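# Load cartons into flow lane by date order

## Task

Put every carton into the flow lane sorted by date, with the earliest-dated carton at the front of the lane.

## Robot and tools

Robots: three identical i2rt Big YAM arms named arm1, arm2 and arm3. Each has six revolute joints, a two-finger gripper and a camera on its wrist. Two more cameras, cam_a and cam_b, are fixed in the room. Foot (base_link) poses in the scene frame, in metres with quaternion wxyz: arm1 x=-1.399 y=-0.834 z=+0.768 (+0.518, +0.002, +0.002, -0.855); arm2 x=-0.549 y=-0.349 z=+0.753 (+0.266, -0.006, +0.004, +0.964); arm3 x=+0.555 y=+0.297 z=+0.850 (+0.406, +0.001, +0.000, -0.914). Each foot faces its own +x. The tabletops under the arms are at z=+0.720. Reach is roughly 1.0 m out from the joint1 axis.

Frame: one shared scene frame, origin on the floor, +z up. The printed hand pose is the point between the finger pads, about 1 cm short of the tips. The fingers point along the hand's +z and close along its y. hand_target is where the hand would sit at the joint targets currently held; under load the hand may stop short. Printed positions get less exact at long reach.

Tool move: every key is optional. Keys arm1, arm2, arm3 each take that arm's own object; an arm not named gets nothing new but may keep pushing toward an older target. Inside an arm's object:
- joints: absolute targets by name. joint1_rad -2.879..2.879 (base yaw, positive counter-clockwise seen from above, 0 means unfolding along the foot's +x); joint2_rad 0..3.141 (shoulder; 0 has the upper arm pointing back, increasing lifts it up then forward); joint3_rad 0..3.019 (elbow; 0 folded, larger opens); joint4_rad -1.692..1.57 (hand pitch, positive tips fingers up); joint5_rad -1.57..1.57 (hand swing sideways, positive to the arm's right); joint6_rad -2.094..2.094 (hand roll, positive clockwise seen from behind); gripper_m 0..0.093, fingertip gap in metres. Done tolerances: ±0.045, ±0.14, ±0.09, ±0.055, ±0.03, ±0.035 rad and ±0.003 m.
- target: one list of seven numbers [x, y, z, qw, qx, qy, qz], an absolute hand pose in the scene frame, metres, in the same form as the hand line. The hand travels a straight line to it from its current hand_target. When target is given, joints may only carry gripper_m.
- speed: top path speed in m/s, 0.002 to 0.5, default 0.25; rotation is capped at twice that value in rad/s. Only allowed together with target.
- cameras: list of names from arm1_cam_wrist, arm2_cam_wrist, arm3_cam_wrist, cam_a, cam_b, all; omitted or ["all"] gives all, [] gives none.
All motions in one call begin together; all hand paths in a call finish together, paced by the slowest. A path runs 0.5 to 10 s and stops short if it needs longer. Paths ignore obstacles and the other arms. The controller limits each step to 100 mm and 20 degrees from the measured hand, so hands lag, drift and can overshoot speed, mostly near full stretch; expect a centimetre or more of error. Joint moves can take wide curved routes since each joint has its own speed. An unknown key makes a call invalid; a value outside its range gets it refused, and after a refusal or a stop the remaining move, wait and finished_scene calls in that reply are skipped.

Results: each arm's joint_positions, Joint velocities (rad/s, gripper m/s; may say "within noise"), joint torques (N m, positive toward larger joint values, joints 3 and 4 wrap at ±28), hand, hand_target, joint_status and hand_status. The line "move" gives, per arm sent a motion, "done" or its worst status. "as last shown" lists arms not in the action, whose status lines say "not commanded". "pictures" gives the image order; images may lag the state slightly. Status words: off_target (stopped away, may still push); time_out (the arm keeps near-by targets and keeps pushing; send each joint its reported position to relieve it); not_followed, with "joint command not followed" or "pose unreachable" meaning a self- and arm-collision check withheld targets, which may be retried later; limit_stop_at_motor_heat after an overheat stop, resend the target. on_its_own lists unrequested motion; its "held at" is a target, not a reading.

Gripper: gripping a hard part, gripper_m reads up to about 0.005 below its width (some grippers up to 0.002 above); shut empty it reads 0.000 to 0.003. Full force (about 50 to 64 N per pad) arrives around 0.005 m under the first-contact reading; soft parts crush more with smaller targets. Release by commanding well above the reading.

wait: seconds from 0 to 10, plus optional cameras; nothing new commanded, returns state and images. zoom_image: camera name and region [x0, y0, x1, y1] in pixels of its latest full image, at most 504 by 504, origin top-left. read_manual: section "licences" only; no motion. finished_scene: scene, the current scene's number; irreversible, and the goal must hold afterwards with no robot help.

Cameras are 896x504 with calibration given per camera (K, distortion, T_world_to_cam); room cameras may have shifted a few millimetres and degrees; results report changed numbers.

Avoid: robots pressing or hitting each other (closing a gripper on another arm's fingers counts), as this can end the scene; the anti-collision check can react too late and allows fingers, gripper housings and wrist cameras to meet. Arms keep pushing on contact. Do not drop cartons, let go while moving, slam, or knock anything off the work area or onto the floor. Long holding, stretching out or pushing at an unreachable pose heats motors: MOTOR HOT appears at 85 °C, and at 100 °C the arm goes limp for 30 to 60 s or more (OVER-TEMPERATURE FAULT). Loose objects may occasionally be nudged by outside pushes. The simulation keeps running while you compose replies.

Each tool is called as name(argument=value, ...) on one line, values as JSON.

## Session

move()

Scene clock: 0.00 s.
Joint torques (N m): no reading
Heat: arm1: hottest joint1_rad 39 °C; arm2: hottest joint2_rad 40 °C; arm3: hottest joint1_rad 35 °C.
Joint velocities: within noise
arm1.joint_positions: joint1_rad=+0.194 joint2_rad=+0.304 joint3_rad=+1.546 joint4_rad=-1.590 joint5_rad=-0.074 joint6_rad=+0.225 gripper_m=+0.09396
arm1.joint_status: not commanded
arm1.hand: x=-1.3980 y=-0.8742 z=+1.3539 quat_wxyz=(-0.413, -0.697, -0.432, +0.395) (m; scene frame)
arm1.hand_target: x=-1.3971 y=-0.8712 z=+1.3606 quat_wxyz=(-0.419, -0.692, -0.430, +0.401) (m; scene frame)
arm1.hand_status: not commanded
arm2.joint_positions: joint1_rad=+0.324 joint2_rad=+0.267 joint3_rad=+1.656 joint4_rad=-1.577 joint5_rad=-0.025 joint6_rad=+0.557 gripper_m=+0.09396
arm2.joint_status: not commanded
arm2.hand: x=-0.5408 y=-0.3488 z=+1.3788 quat_wxyz=(+0.121, +0.719, -0.287, -0.622) (m; scene frame)
arm2.hand_target: x=-0.5353 y=-0.3500 z=+1.3818 quat_wxyz=(+0.122, +0.714, -0.285, -0.628) (m; scene frame)
arm2.hand_status: not commanded
arm3.joint_positions: joint1_rad=+0.466 joint2_rad=+0.542 joint3_rad=+1.486 joint4_rad=-1.413 joint5_rad=-0.179 joint6_rad=-0.503 gripper_m=+0.09396
arm3.joint_status: not commanded
arm3.hand: x=+0.5364 y=+0.1220 z=+1.4334 quat_wxyz=(-0.274, -0.490, -0.695, +0.450) (m; scene frame)
arm3.hand_target: x=+0.5374 y=+0.1259 z=+1.4420 quat_wxyz=(-0.277, -0.485, -0.691, +0.459) (m; scene frame)
arm3.hand_status: not commanded
pictures: arm1_cam_wrist, arm2_cam_wrist, arm3_cam_wrist, cam_a, cam_b

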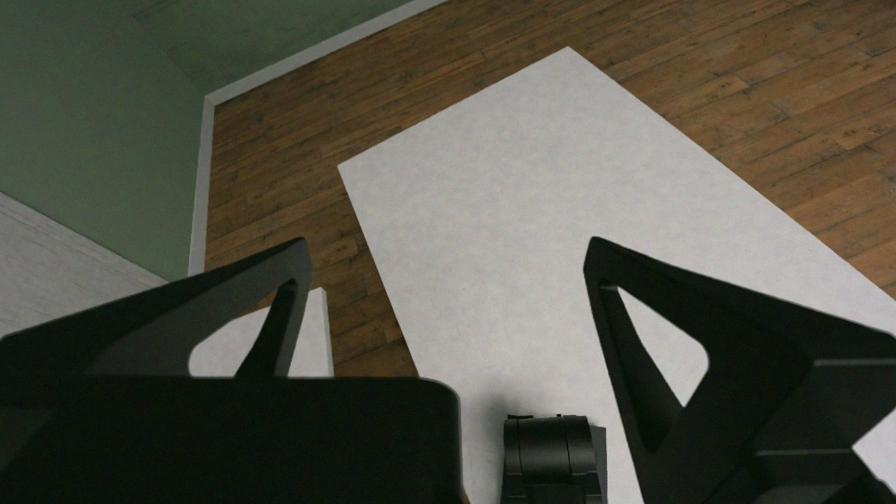

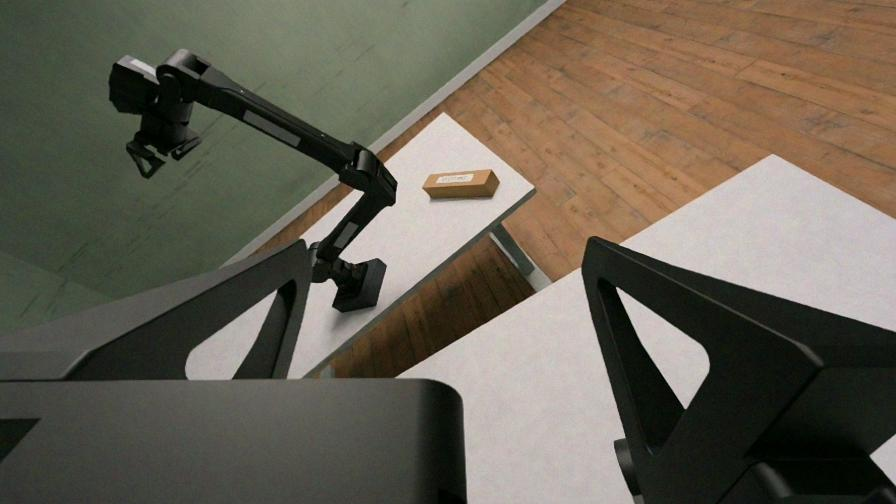

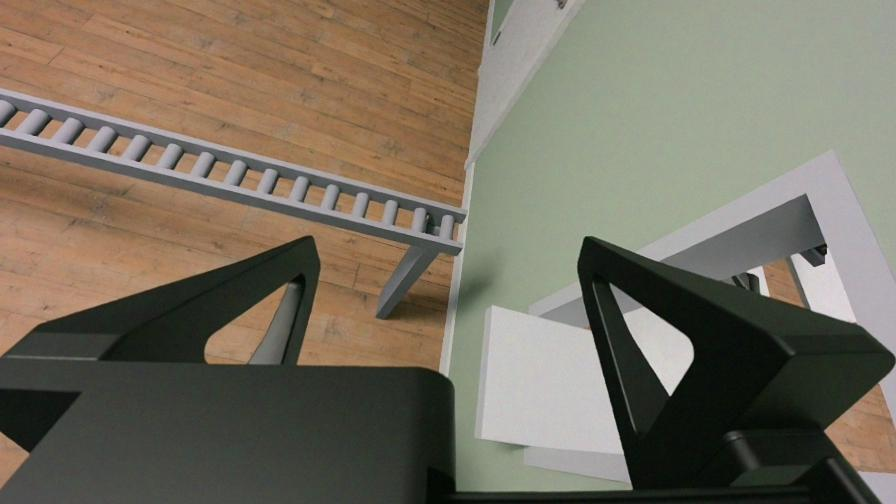

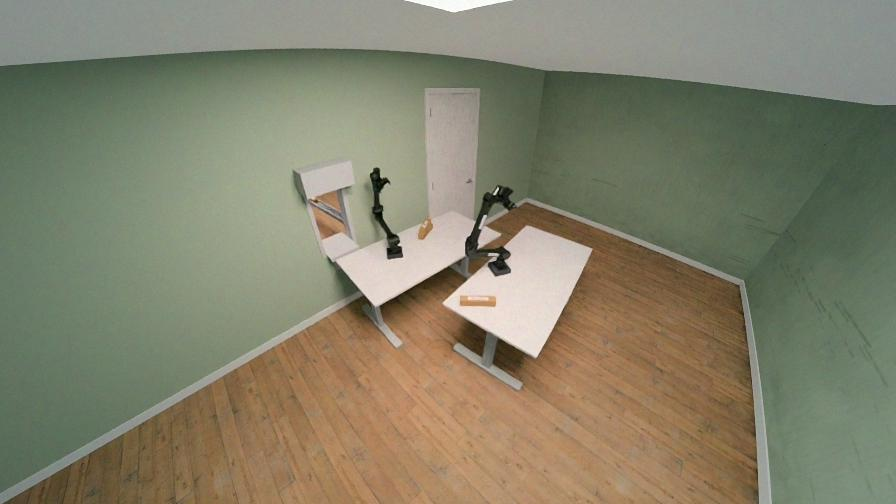

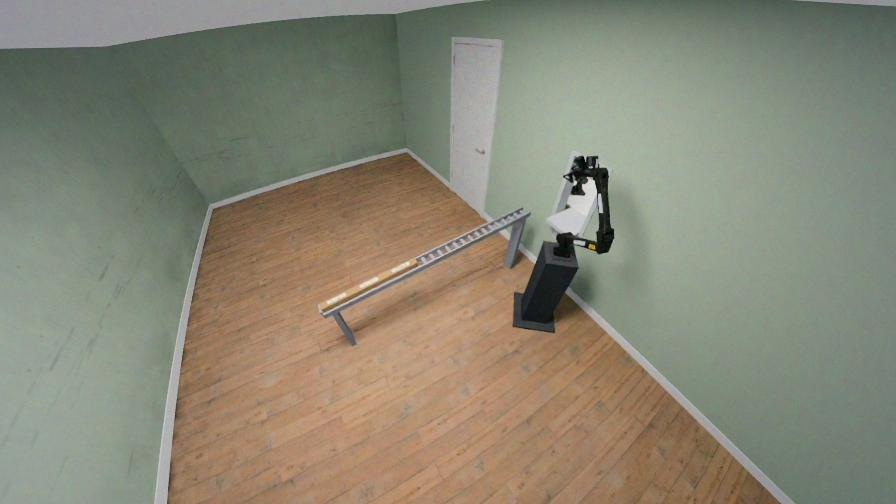

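zoom_image(camera="cam_a", region=[280, 150, 620, 400])

zoom_image(camera="cam_b", region=[300, 130, 640, 350])

zoom_image(camera="arm2_cam_wrist", region=[380, 120, 560, 230])

zoom_image(camera="cam_a", region=[450, 280, 510, 320])

zoom_image(camera="cam_a", region=[405, 210, 445, 245])

zoom_image(camera="cam_b", region=[310, 240, 440, 330])

Scaled by 1.482 from the camera's 896x504 image, which has a finer 1280x720 frame.

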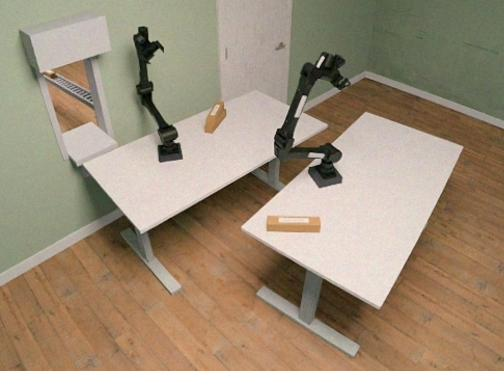

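Scaled by 1.482 from the camera's 896x504 image, which has a finer 1280x720 frame.

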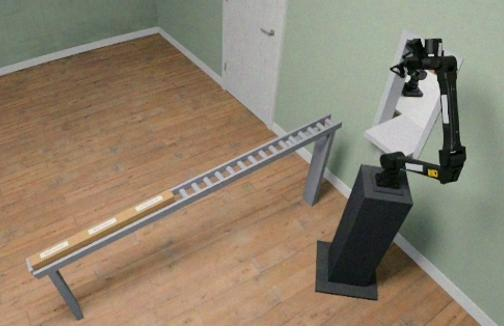

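Scaled by 2.800 from the camera's 896x504 image, which has a finer 1280x720 frame.

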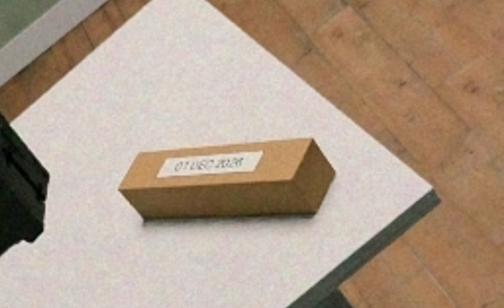

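Scaled by 8.400 from the camera's 896x504 image, which has a finer 1280x720 frame.

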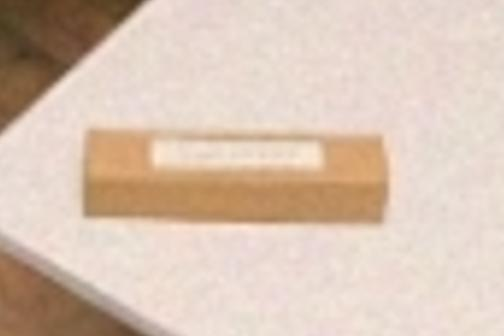

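Scaled by 12.600 from the camera's 896x504 image, which has a finer 1280x720 frame.

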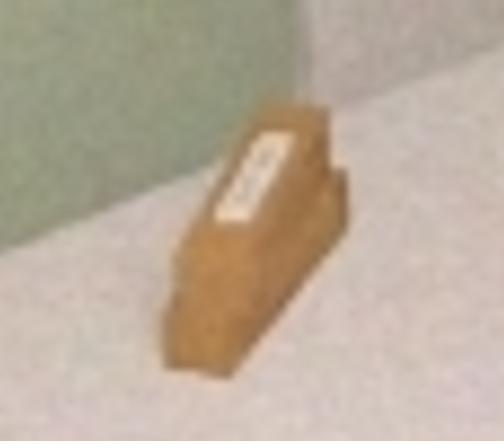

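Scaled by 3.877 from the camera's 896x504 image, which has a finer 1280x720 frame.

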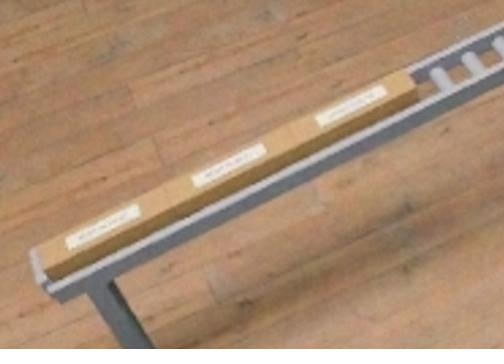

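zoom_image(camera="arm3_cam_wrist", region=[430, 120, 896, 504])

zoom_image(camera="cam_a", region=[280, 150, 400, 270])

zoom_image(camera="cam_b", region=[500, 130, 640, 270])

zoom_image(camera="cam_b", region=[315, 255, 425, 325])

Scaled by 1.082 from the camera's 896x504 image, which has a finer 1280x720 frame.

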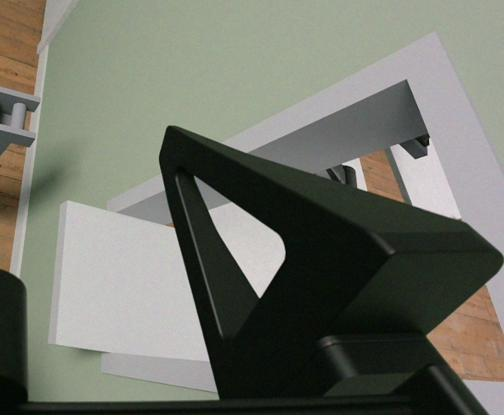

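Scaled by 4.200 from the camera's 896x504 image, which has a finer 1280x720 frame.

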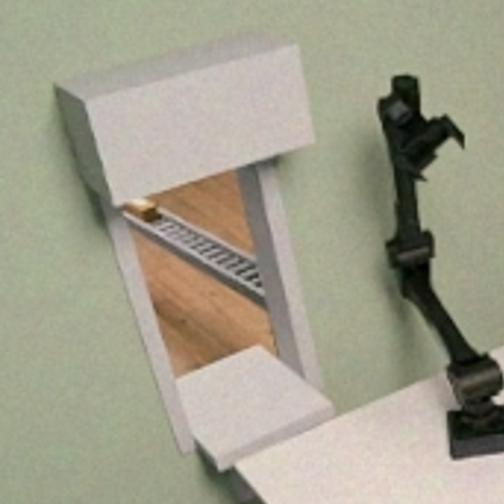

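Scaled by 3.600 from the camera's 896x504 image, which has a finer 1280x720 frame.

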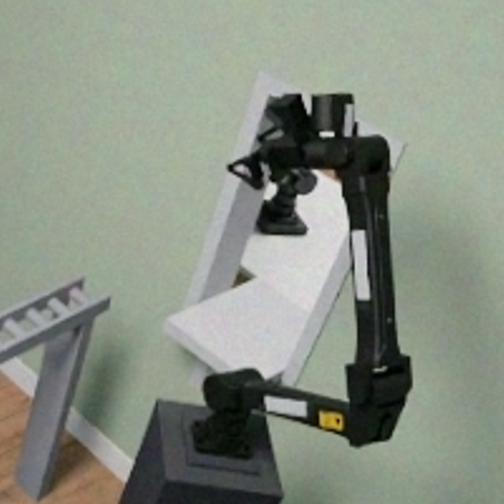

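Scaled by 4.582 from the camera's 896x504 image, which has a finer 1280x720 frame.

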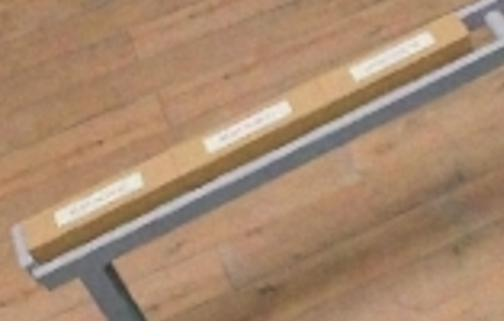

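move(arm1={"joints": {"joint1_rad": -2.381, "joint2_rad": 1.157, "joint3_rad": 1.011, "joint4_rad": -0.744, "joint5_rad": 0, "joint6_rad": 0}}, arm2={"joints": {"joint1_rad": 2.262, "joint2_rad": 1.124, "joint3_rad": 1.168, "joint4_rad": -0.934, "joint5_rad": 0, "joint6_rad": 0}}, arm3={"joints": {"joint1_rad": 1.782, "joint2_rad": 0.862, "joint3_rad": 0.697, "joint4_rad": 0.165, "joint5_rad": 0, "joint6_rad": 0}})

Scene clock: 109.03 s.
Joint torques (N m): arm1=[-0.21 -10.34 11.34 1.47 0.02 -0.04] | arm2=[0.44 -7.3 11.73 1.96 0.03 -0.11] | arm3=[1.2 -7.24 12.19 2.39 0.09 0.12]
Heat: arm1: hottest joint1_rad 39 °C; arm2: hottest joint2_rad 41 °C; arm3: hottest joint3_rad 37 °C.
move: arm1 done; arm2 done; arm3 done
Joint velocities: within noise
arm1.joint_positions: joint1_rad=-2.367 joint2_rad=+1.170 joint3_rad=+0.990 joint4_rad=-0.754 joint5_rad=+0.001 joint6_rad=+0.007 gripper_m=+0.09400
arm1.joint_status: all done
arm1.hand: x=-1.5310 y=-0.3960 z=+1.0094 quat_wxyz=(+0.189, -0.760, +0.568, +0.252) (m; scene frame)
arm1.hand_target: x=-1.5267 y=-0.3888 z=+1.0276 quat_wxyz=(+0.204, -0.753, +0.566, +0.267) (m; scene frame)
arm1.hand_status: not commanded
arm2.joint_positions: joint1_rad=+2.255 joint2_rad=+1.130 joint3_rad=+1.162 joint4_rad=-0.944 joint5_rad=-0.001 joint6_rad=+0.010 gripper_m=+0.09398
arm2.joint_status: all done
arm2.hand: x=-0.4865 y=-0.7946 z=+1.0786 quat_wxyz=(+0.253, +0.622, +0.710, -0.211) (m; scene frame)
arm2.hand_target: x=-0.4832 y=-0.7959 z=+1.0859 quat_wxyz=(+0.260, +0.614, +0.713, -0.219) (m; scene frame)
arm2.hand_status: not commanded
arm3.joint_positions: joint1_rad=+1.771 joint2_rad=+0.867 joint3_rad=+0.702 joint4_rad=+0.149 joint5_rad=-0.001 joint6_rad=-0.008 gripper_m=+0.09397
arm3.joint_status: all done
arm3.hand: x=+0.9422 y=+0.0674 z=+1.2474 quat_wxyz=(-0.677, -0.185, -0.688, +0.187) (m; scene frame)
arm3.hand_target: x=+0.9431 y=+0.0722 z=+1.2500 quat_wxyz=(-0.684, -0.183, -0.682, +0.183) (m; scene frame)
arm3.hand_status: not commanded
pictures: arm1_cam_wrist, arm2_cam_wrist, arm3_cam_wrist, cam_a, cam_b
camera_calibration:
arm1_cam_wrist: T_world_to_cam=[[0.953793, 0.299989, -0.0169103, 1.59935], [0.300418, -0.953131, 0.035915, 0.0440998], [-0.00534362, -0.0393356, -0.999212, 1.10841], [0, 0, 0, 1]] pos_world=[-1.53278, -0.394155, 1.133]
arm2_cam_wrist: T_world_to_cam=[[-0.991108, -0.133052, -0.00154604, -0.58813], [-0.13261, 0.988636, -0.0708006, 0.805364], [0.0109486, -0.069966, -0.997489, 1.14861], [0, 0, 0, 1]] pos_world=[-0.488677, -0.794101, 1.20183]
arm3_cam_wrist: T_world_to_cam=[[-0.505744, -0.862637, -0.00895363, 0.546753], [-0.519919, 0.313066, -0.794779, 1.46203], [0.688409, -0.3973, -0.606833, 0.258112], [0, 0, 0, 1]] pos_world=[0.858968, 0.116485, 1.32352]

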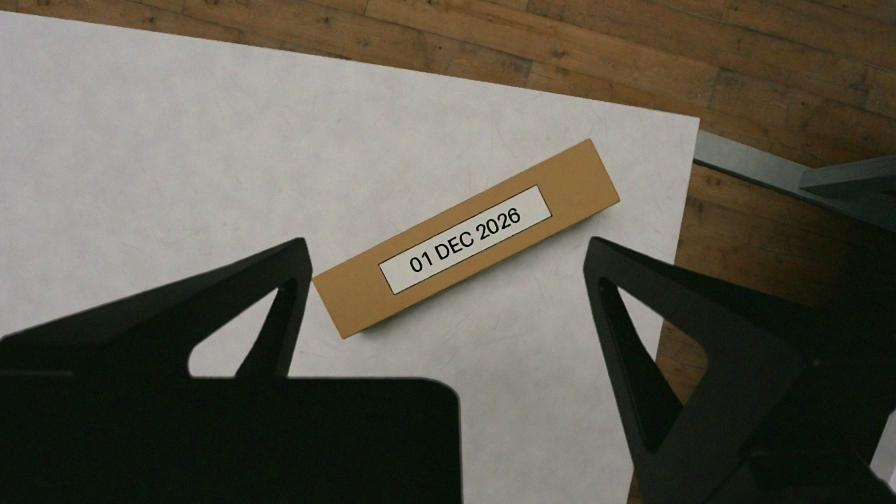

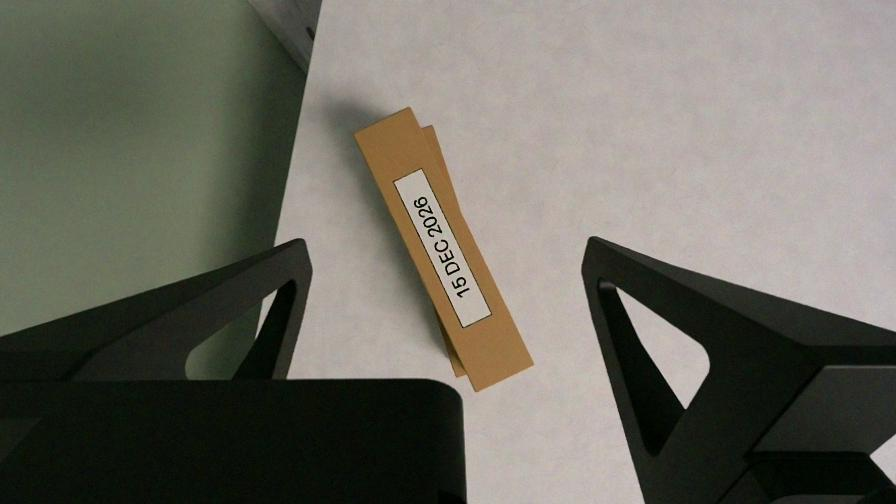

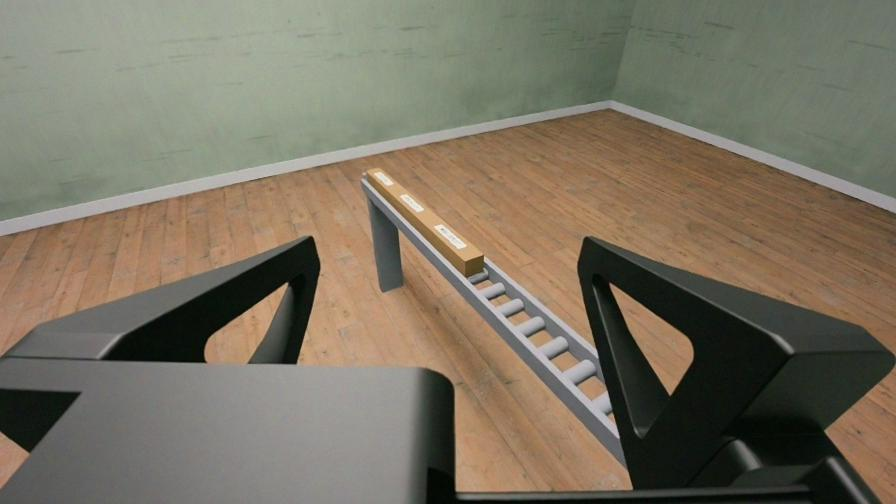

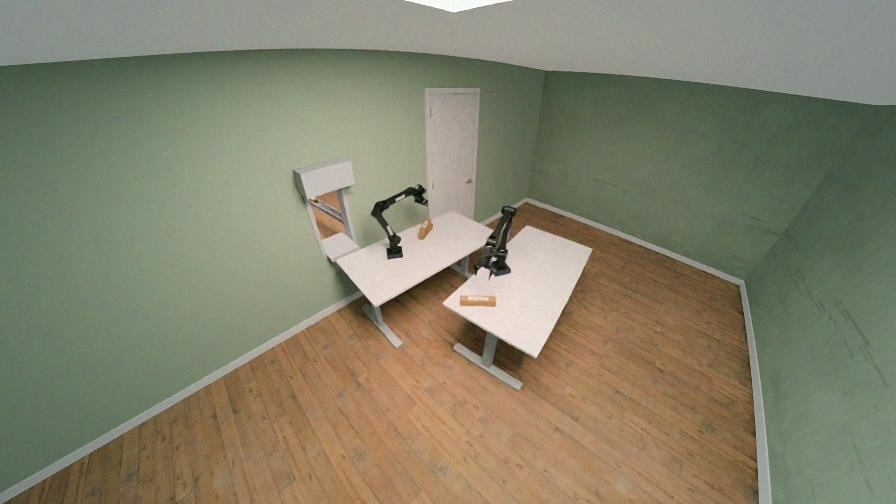

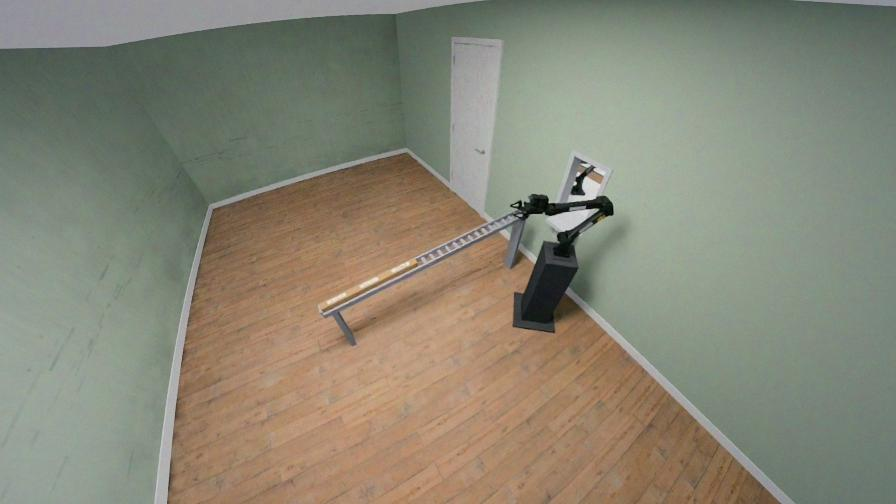

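zoom_image(camera="arm3_cam_wrist", region=[360, 165, 500, 285])

zoom_image(camera="arm3_cam_wrist", region=[360, 165, 430, 220])

zoom_image(camera="arm3_cam_wrist", region=[425, 215, 480, 260])

zoom_image(camera="arm2_cam_wrist", region=[320, 90, 560, 400])

Scaled by 3.600 from the camera's 896x504 image, which has a finer 1280x720 frame.

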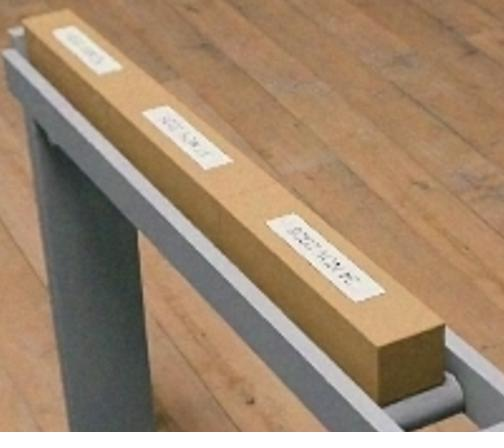

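Scaled by 7.200 from the camera's 896x504 image, which has a finer 1280x720 frame.

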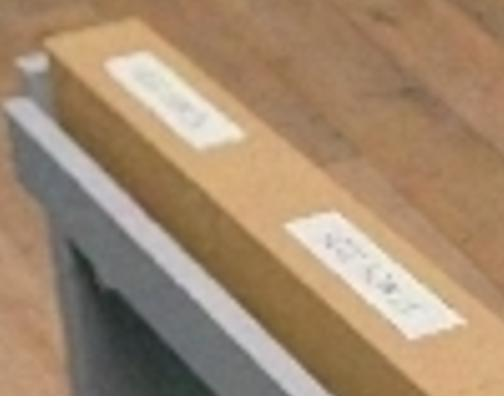

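Scaled by 9.164 from the camera's 896x504 image, which has a finer 1280x720 frame.

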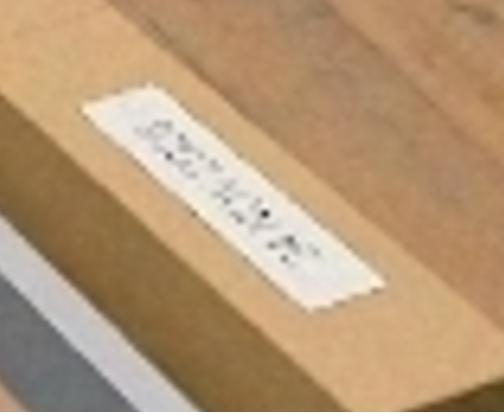

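Scaled by 1.626 from the camera's 896x504 image, which has a finer 1280x720 frame.

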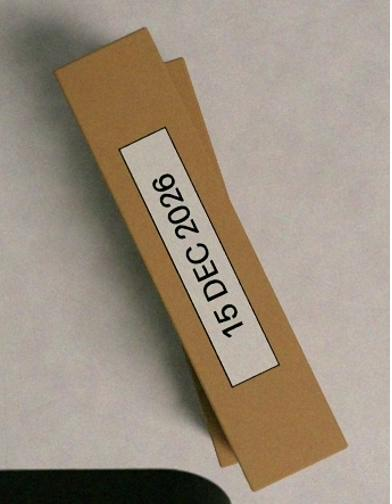

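move(arm2={"joints": {"joint1_rad": -1.693, "joint2_rad": 1.20, "joint3_rad": 1.65, "joint4_rad": -1.0, "joint5_rad": 0, "joint6_rad": 0}}, arm3={"joints": {"joint1_rad": -0.325, "joint2_rad": 1.171, "joint3_rad": 1.396, "joint4_rad": -1.115, "joint5_rad": 0, "joint6_rad": 0}})

Scene clock: 142.37 s.
Joint torques (N m): arm1=[-0.32 -10.29 11.36 1.48 0.02 -0.04] | arm2=[-3.14 -7.82 14.63 1.83 0.31 0.3] | arm3=[-0.38 -12.98 16.38 1.03 0.03 0.12]
Heat: arm1: hottest joint3_rad 40 °C; arm2: hottest joint3_rad 42 °C; arm3: hottest joint3_rad 40 °C.
move: arm2 done; arm3 done
Joint velocities: within noise
arm1: as last shown
arm2.joint_positions: joint1_rad=-1.649 joint2_rad=+1.201 joint3_rad=+1.602 joint4_rad=-0.998 joint5_rad=-0.008 joint6_rad=-0.032 gripper_m=+0.09403
arm2.joint_status: all done
arm2.hand: x=-0.2629 y=+0.0677 z=+1.2700 quat_wxyz=(-0.419, +0.423, -0.777, -0.205) (m; scene frame)
arm2.hand_target: x=-0.2453 y=+0.0526 z=+1.2969 quat_wxyz=(-0.440, +0.387, -0.783, -0.208) (m; scene frame)
arm2.hand_status: not commanded
arm3.joint_positions: joint1_rad=-0.318 joint2_rad=+1.182 joint3_rad=+1.350 joint4_rad=-1.106 joint5_rad=+0.000 joint6_rad=-0.007 gripper_m=+0.09399
arm3.joint_status: all done
arm3.hand: x=+0.1513 y=+0.0681 z=+1.2215 quat_wxyz=(-0.079, -0.918, -0.247, +0.300) (m; scene frame)
arm3.hand_target: x=+0.1487 y=+0.0708 z=+1.2493 quat_wxyz=(-0.085, -0.912, -0.238, +0.322) (m; scene frame)
arm3.hand_status: not commanded
pictures: arm1_cam_wrist, arm2_cam_wrist, arm3_cam_wrist, cam_a, cam_b
camera_calibration:
arm1_cam_wrist: T_world_to_cam=[[0.953793, 0.299989, -0.0169103, 1.59935], [0.300418, -0.953131, 0.035915, 0.0440998], [-0.00534362, -0.0393356, -0.999212, 1.10841], [0, 0, 0, 1]] pos_world=[-1.53278, -0.394155, 1.133]
arm2_cam_wrist: T_world_to_cam=[[0.823844, -0.564829, 0.0474343, 0.192612], [-0.513358, -0.779005, -0.360022, 0.382997], [0.240302, 0.272251, -0.931737, 1.35101], [0, 0, 0, 1]] pos_world=[-0.286719, 0.0393343, 1.38754]
arm3_cam_wrist: T_world_to_cam=[[-0.490912, 0.871171, -0.00813258, 0.0258058], [0.871148, 0.490966, 0.00726487, -0.172236], [0.0103218, -0.00351827, -0.999941, 1.34312], [0, 0, 0, 1]] pos_world=[0.148848, 0.0668063, 1.34451]

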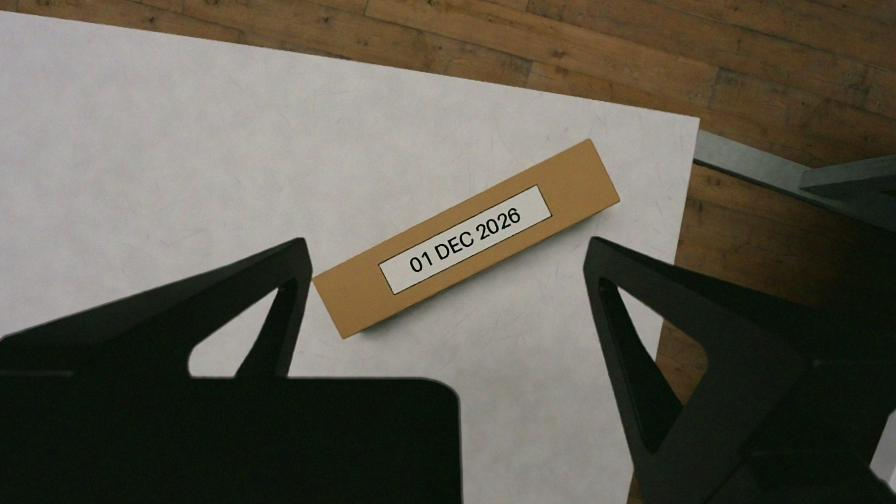

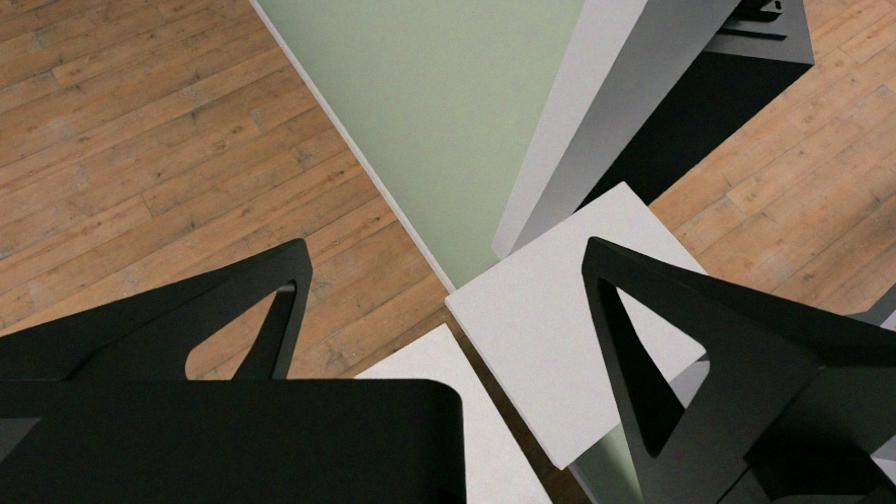

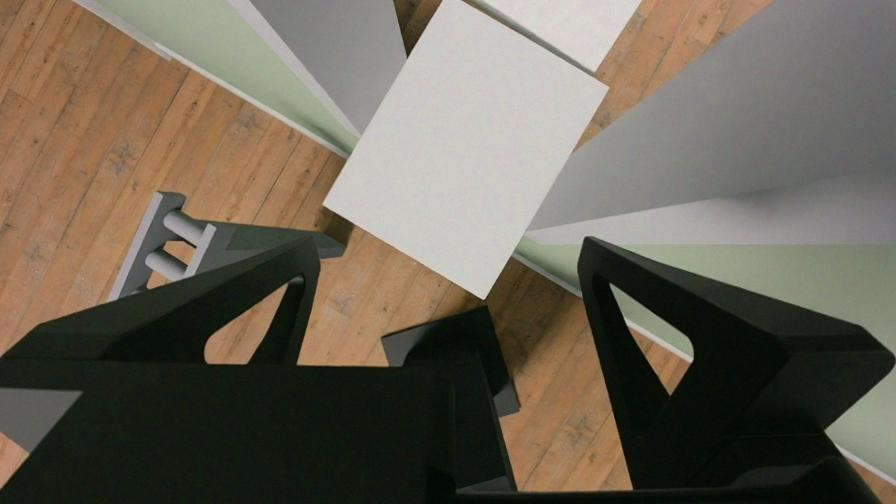

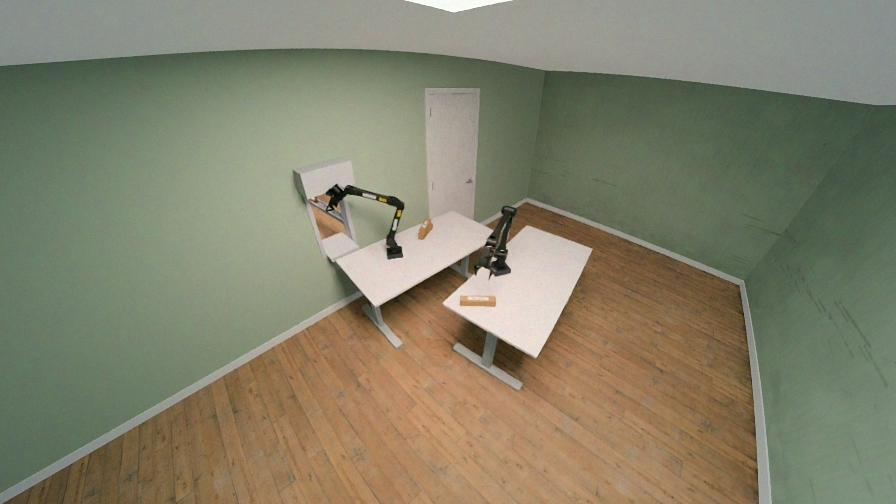

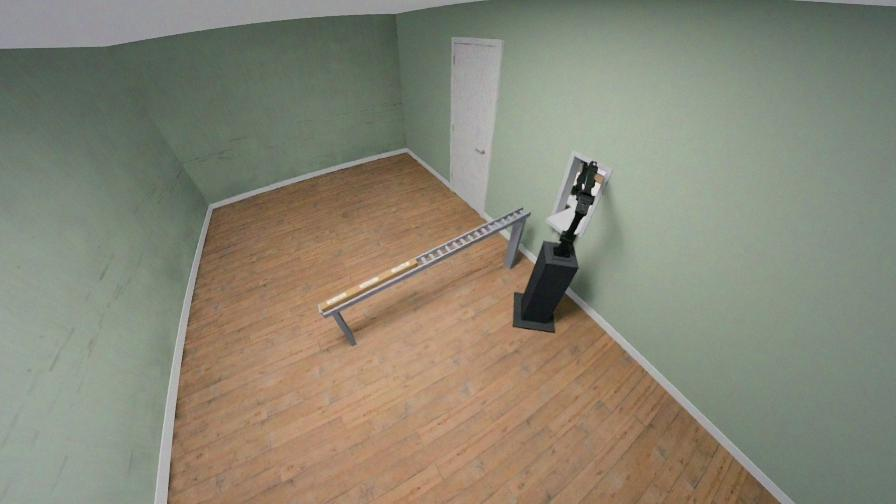

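move(arm1={"target": [-1.5216, -0.3957, 0.905, 0, -0.3786, 0.9255, 0], "speed": 0.4}, cameras=["arm1_cam_wrist", "cam_a"])

Scene clock: 211.40 s.
Joint torques (N m): arm1=[-0.5 -13.57 11.9 -0.28 0.09 0.16] | arm2=[-3.14 -7.88 14.63 1.81 0.3 0.3] | arm3=[-0.26 -13.1 16.35 0.98 0.04 0.12]
Heat: arm1: hottest joint3_rad 43 °C; arm2: hottest joint3_rad 54 °C; arm3: hottest joint3_rad 49 °C.
move: arm1 off_target
Joint velocities: within noise
arm1.joint_positions: joint1_rad=-2.372 joint2_rad=+1.579 joint3_rad=+1.199 joint4_rad=-1.227 joint5_rad=-0.002 joint6_rad=+1.057 gripper_m=+0.09400
arm1.joint_status: not commanded
arm1.hand: x=-1.5235 y=-0.4142 z=+0.8907 quat_wxyz=(-0.001, -0.391, +0.920, -0.016) (m; scene frame)
arm1.hand_target: x=-1.5213 y=-0.3965 z=+0.9052 quat_wxyz=(+0.000, -0.379, +0.926, +0.000) (m; scene frame)
arm1.hand_status: off_target (0.023 m and 2.4 deg from the pose sent, 0.105 m and 71.1 deg at the start)
arm2, arm3: as last shown
arm2.hand: x=-0.2628 y=+0.0676 z=+1.2700 quat_wxyz=(-0.419, +0.423, -0.777, -0.204) (m; scene frame)
arm2.hand_target: x=-0.2452 y=+0.0525 z=+1.2969 quat_wxyz=(-0.440, +0.387, -0.783, -0.208) (m; scene frame)
pictures: arm1_cam_wrist, cam_a
camera_calibration:
arm1_cam_wrist: T_world_to_cam=[[0.721906, -0.691979, 0.00416028, 0.812858], [-0.534788, -0.554082, 0.637961, -1.61464], [-0.439151, -0.462773, -0.770057, -0.0513404], [0, 0, 0, 1]] pos_world=[-1.47284, -0.355919, 0.98716]

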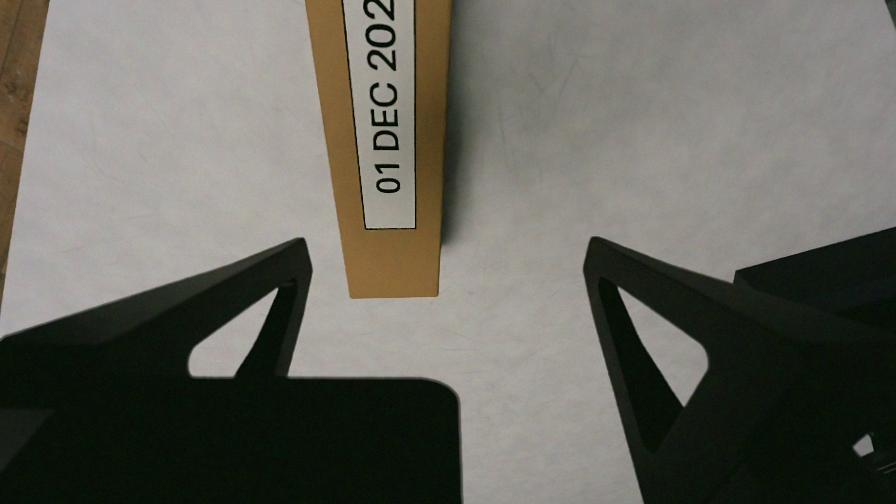

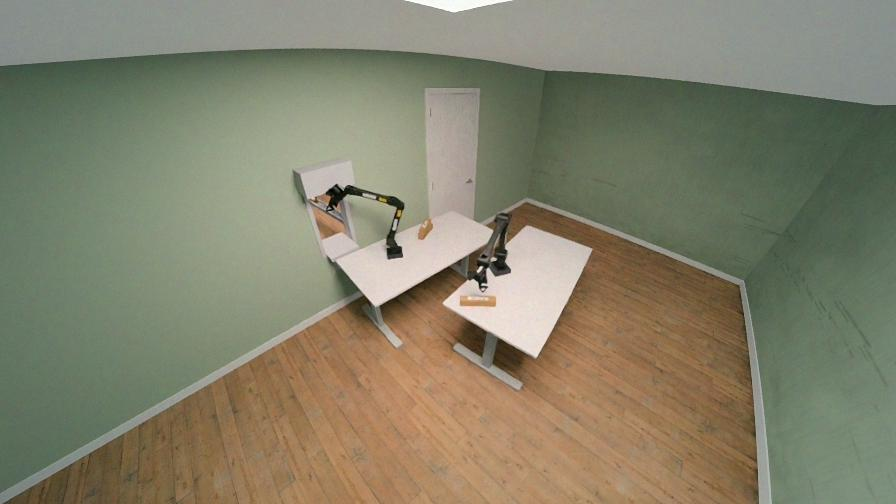

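zoom_image(camera="arm1_cam_wrist", region=[280, 0, 620, 320])

Scaled by 1.482 from the camera's 896x504 image, which has a finer 1280x720 frame.

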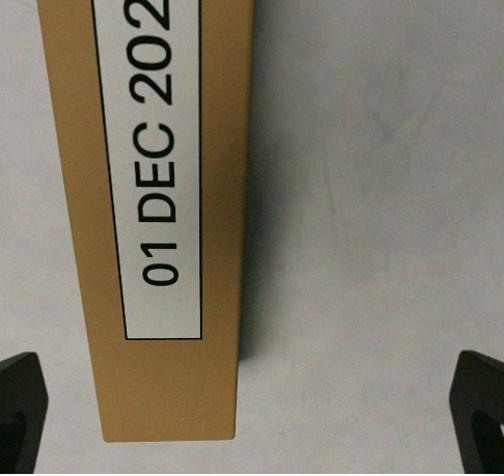

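move(arm1={"target": [-1.545, -0.373, 0.875, 0, -0.3746, 0.9272, 0], "speed": 0.25}, cameras=["arm1_cam_wrist"])

Scene clock: 243.73 s.
Joint torques (N m): arm1=[2.08 -15.27 11.45 0.4 0.1 0.13] | arm2=[-3.14 -7.82 14.63 1.8 0.3 0.3] | arm3=[-0.73 -13.1 16.36 1.03 0.05 0.14]
Heat: arm1: hottest joint3_rad 46 °C; arm2: hottest joint3_rad 57 °C; arm3: hottest joint3_rad 50 °C.
move: arm1 off_target
Joint velocities: within noise
arm1.joint_positions: joint1_rad=-2.371 joint2_rad=+1.680 joint3_rad=+1.239 joint4_rad=-1.189 joint5_rad=-0.003 joint6_rad=+1.100 gripper_m=+0.09400
arm1.joint_status: not commanded
arm1.hand: x=-1.5303 y=-0.3922 z=+0.8605 quat_wxyz=(-0.002, -0.371, +0.928, -0.027) (m; scene frame)
arm1.hand_target: x=-1.5448 y=-0.3741 z=+0.8755 quat_wxyz=(+0.000, -0.375, +0.927, +0.000) (m; scene frame)
arm1.hand_status: off_target (0.028 m and 3.2 deg from the pose sent, 0.049 m and 2.7 deg at the start)
arm2, arm3: as last shown
arm2.joint_positions: joint1_rad=-1.649 joint2_rad=+1.201 joint3_rad=+1.602 joint4_rad=-0.998 joint5_rad=-0.008 joint6_rad=-0.033 gripper_m=+0.09403
pictures: arm1_cam_wrist
camera_calibration:
arm1_cam_wrist: T_world_to_cam=[[0.691526, -0.721932, 0.0246141, 0.757184], [-0.562329, -0.516631, 0.645661, -1.62101], [-0.453407, -0.460333, -0.763227, -0.0941298], [0, 0, 0, 1]] pos_world=[-1.47783, -0.334163, 0.956146]

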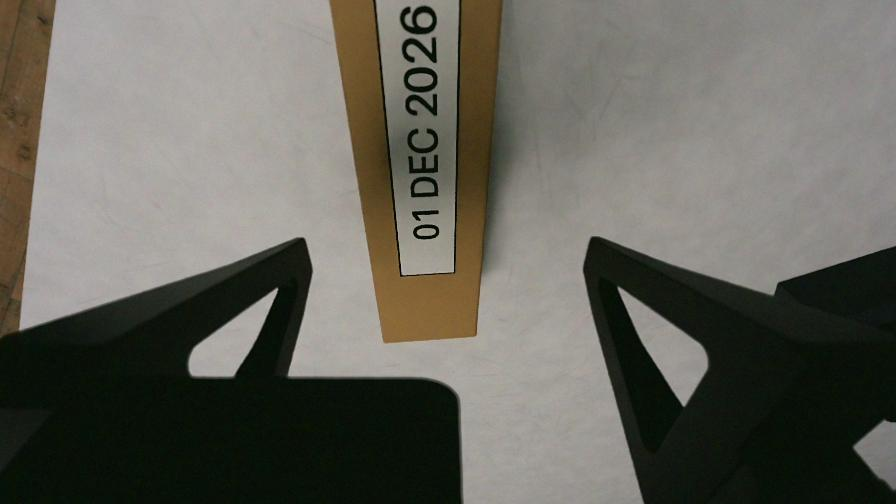

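move(arm1={"target": [-1.5647, -0.3771, 0.835, 0.0018, -0.3745, 0.9269, 0.0261], "speed": 0.25}, cameras=["arm1_cam_wrist"])

Scene clock: 263.73 s.
Joint torques (N m): arm1=[1.79 -15.21 7.97 0.59 0.23 0.1] | arm2=[-3.19 -7.88 14.64 1.83 0.3 0.3] | arm3=[-0.5 -12.81 16.39 1.01 0.04 0.13]
Heat: arm1: hottest joint3_rad 47 °C; arm2: hottest joint3_rad 58 °C; arm3: hottest joint3_rad 51 °C.
move: arm1 done
Joint velocities: within noise
arm1.joint_positions: joint1_rad=-2.325 joint2_rad=+1.700 joint3_rad=+1.196 joint4_rad=-1.028 joint5_rad=-0.004 joint6_rad=+1.142 gripper_m=+0.09400
arm1.joint_status: not commanded
arm1.hand: x=-1.5575 y=-0.3793 z=+0.8365 quat_wxyz=(+0.001, -0.373, +0.928, +0.021) (m; scene frame)
arm1.hand_target: x=-1.5647 y=-0.3771 z=+0.8351 quat_wxyz=(+0.002, -0.374, +0.927, +0.026) (m; scene frame)
arm1.hand_status: done (0.008 m and 0.6 deg from the pose sent, 0.045 m and 6.2 deg at the start)
arm2, arm3: as last shown
pictures: arm1_cam_wrist
camera_calibration:
arm1_cam_wrist: T_world_to_cam=[[0.694201, -0.716984, -0.0633998, 0.865564], [-0.540786, -0.577668, 0.611432, -1.57512], [-0.475011, -0.390171, -0.788753, -0.104531], [0, 0, 0, 1]] pos_world=[-1.50233, -0.330085, 0.935505]

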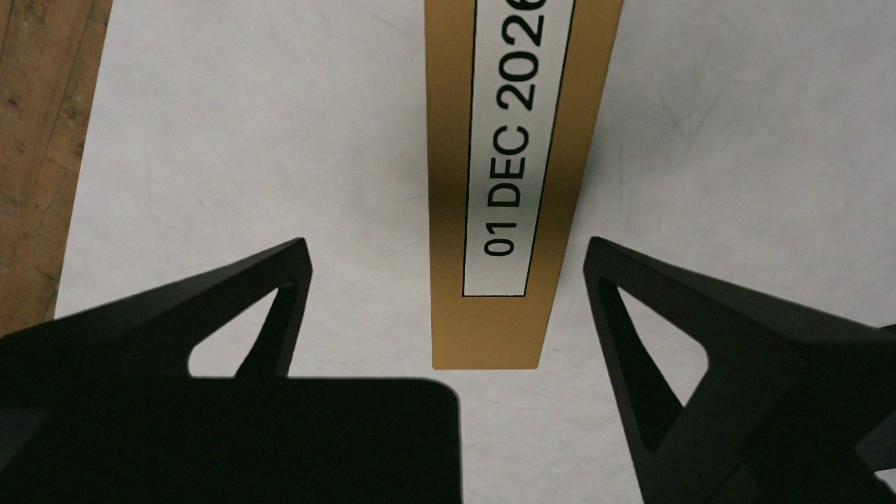

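move(arm1={"target": [-1.5543, -0.3978, 0.798, 0.0018, -0.3727, 0.9276, 0.0261], "speed": 0.2}, cameras=["arm1_cam_wrist"])

Scene clock: 277.63 s.
Joint torques (N m): arm1=[1.32 -14.45 7.35 0.68 0.23 0.11] | arm2=[-3.19 -7.88 14.64 1.81 0.31 0.3] | arm3=[-0.5 -12.81 16.35 1.01 0.05 0.11]
Heat: arm1: hottest joint3_rad 45 °C; arm2: hottest joint3_rad 58 °C; arm3: hottest joint3_rad 51 °C.
move: arm1 done
Joint velocities: within noise
arm1.joint_positions: joint1_rad=-2.325 joint2_rad=+1.700 joint3_rad=+1.083 joint4_rad=-0.913 joint5_rad=-0.004 joint6_rad=+1.142 gripper_m=+0.09400
arm1.joint_status: not commanded
arm1.hand: x=-1.5501 y=-0.4002 z=+0.8001 quat_wxyz=(+0.001, -0.373, +0.928, +0.022) (m; scene frame)
arm1.hand_target: x=-1.5543 y=-0.3978 z=+0.7981 quat_wxyz=(+0.002, -0.373, +0.928, +0.026) (m; scene frame)
arm1.hand_status: done (0.005 m and 0.4 deg from the pose sent, 0.043 m and 0.6 deg at the start)
arm2, arm3: as last shown
pictures: arm1_cam_wrist
camera_calibration:
arm1_cam_wrist: T_world_to_cam=[[0.693883, -0.71713, -0.0652087, 0.844028], [-0.540593, -0.578602, 0.61072, -1.56045], [-0.475695, -0.388516, -0.789157, -0.13791], [0, 0, 0, 1]] pos_world=[-1.49483, -0.351184, 0.899206]

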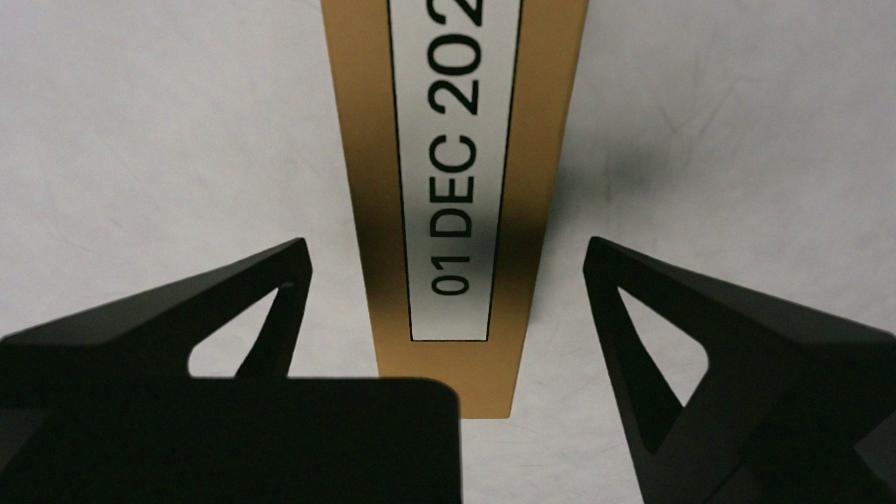

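move(arm1={"target": [-1.5543, -0.3978, 0.745, 0.0018, -0.3727, 0.9276, 0.0261], "speed": 0.2}, cameras=["arm1_cam_wrist"])

Scene clock: 281.90 s.
Joint torques (N m): arm1=[1.38 -15.09 6.74 0.57 0.23 0.11] | arm2=[-3.14 -7.82 14.65 1.81 0.31 0.3] | arm3=[-0.56 -12.92 16.34 1.06 0.03 0.12]
Heat: arm1: hottest joint3_rad 44 °C; arm2: hottest joint3_rad 58 °C; arm3: hottest joint3_rad 51 °C.
move: arm1 done
Joint velocities: within noise
arm1.joint_positions: joint1_rad=-2.325 joint2_rad=+1.793 joint3_rad=+1.035 joint4_rad=-0.775 joint5_rad=-0.004 joint6_rad=+1.143 gripper_m=+0.09400
arm1.joint_status: not commanded
arm1.hand: x=-1.5495 y=-0.4013 z=+0.7461 quat_wxyz=(+0.001, -0.372, +0.928, +0.021) (m; scene frame)
arm1.hand_target: x=-1.5543 y=-0.3979 z=+0.7450 quat_wxyz=(+0.002, -0.373, +0.928, +0.026) (m; scene frame)
arm1.hand_status: done (0.006 m and 0.6 deg from the pose sent, 0.055 m and 0.4 deg at the start)
arm2, arm3: as last shown
pictures: arm1_cam_wrist
camera_calibration:
arm1_cam_wrist: T_world_to_cam=[[0.693359, -0.717887, -0.0623923, 0.836151], [-0.541658, -0.576334, 0.61192, -1.52941], [-0.475248, -0.390485, -0.788455, -0.181295], [0, 0, 0, 1]] pos_world=[-1.49433, -0.351983, 0.845104]

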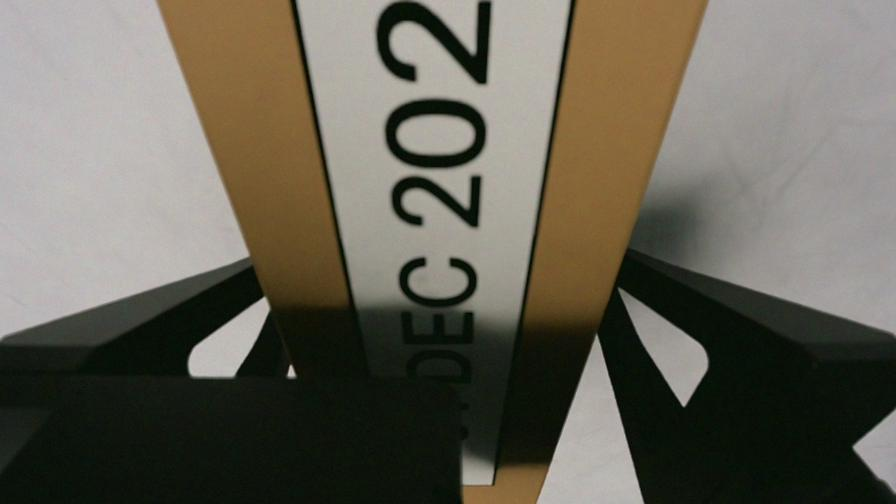

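move(arm1={"joints": {"gripper_m": 0.05}}, cameras=["arm1_cam_wrist"])

Scene clock: 284.87 s.
Joint torques (N m): arm1=[1.32 -14.92 6.78 0.53 0.23 0.11] | arm2=[-3.14 -7.77 14.63 1.81 0.3 0.3] | arm3=[-0.56 -12.98 16.36 1.05 0.03 0.13]
Heat: arm1: hottest joint3_rad 44 °C; arm2: hottest joint3_rad 59 °C; arm3: hottest joint3_rad 51 °C.
move: arm1 off_target
Joint velocities: within noise
arm1.joint_positions: joint1_rad=-2.325 joint2_rad=+1.793 joint3_rad=+1.035 joint4_rad=-0.773 joint5_rad=-0.004 joint6_rad=+1.143 gripper_m=+0.05957
arm1.joint_status: gripper_m off_target (ended at +0.05961, target +0.05000)
arm1.hand: x=-1.5497 y=-0.4009 z=+0.7461 quat_wxyz=(+0.001, -0.372, +0.928, +0.022) (m; scene frame)
arm1.hand_target: x=-1.5543 y=-0.3979 z=+0.7450 quat_wxyz=(+0.002, -0.373, +0.928, +0.026) (m; scene frame)
arm1.hand_status: not commanded
arm2, arm3: as last shown
pictures: arm1_cam_wrist
camera_calibration:
arm1_cam_wrist: T_world_to_cam=[[0.693367, -0.717722, -0.0641712, 0.837868], [-0.541224, -0.577505, 0.6112, -1.52845], [-0.475731, -0.389055, -0.788871, -0.181083], [0, 0, 0, 1]] pos_world=[-1.49433, -0.351783, 0.845105]

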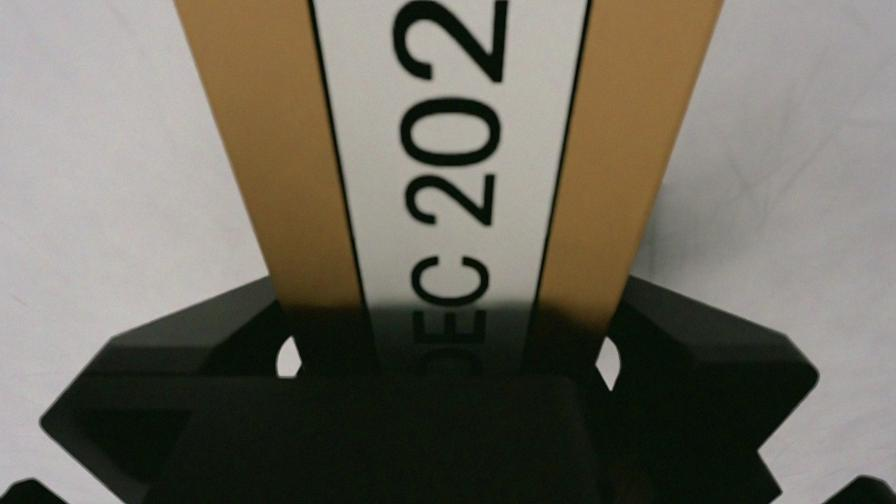

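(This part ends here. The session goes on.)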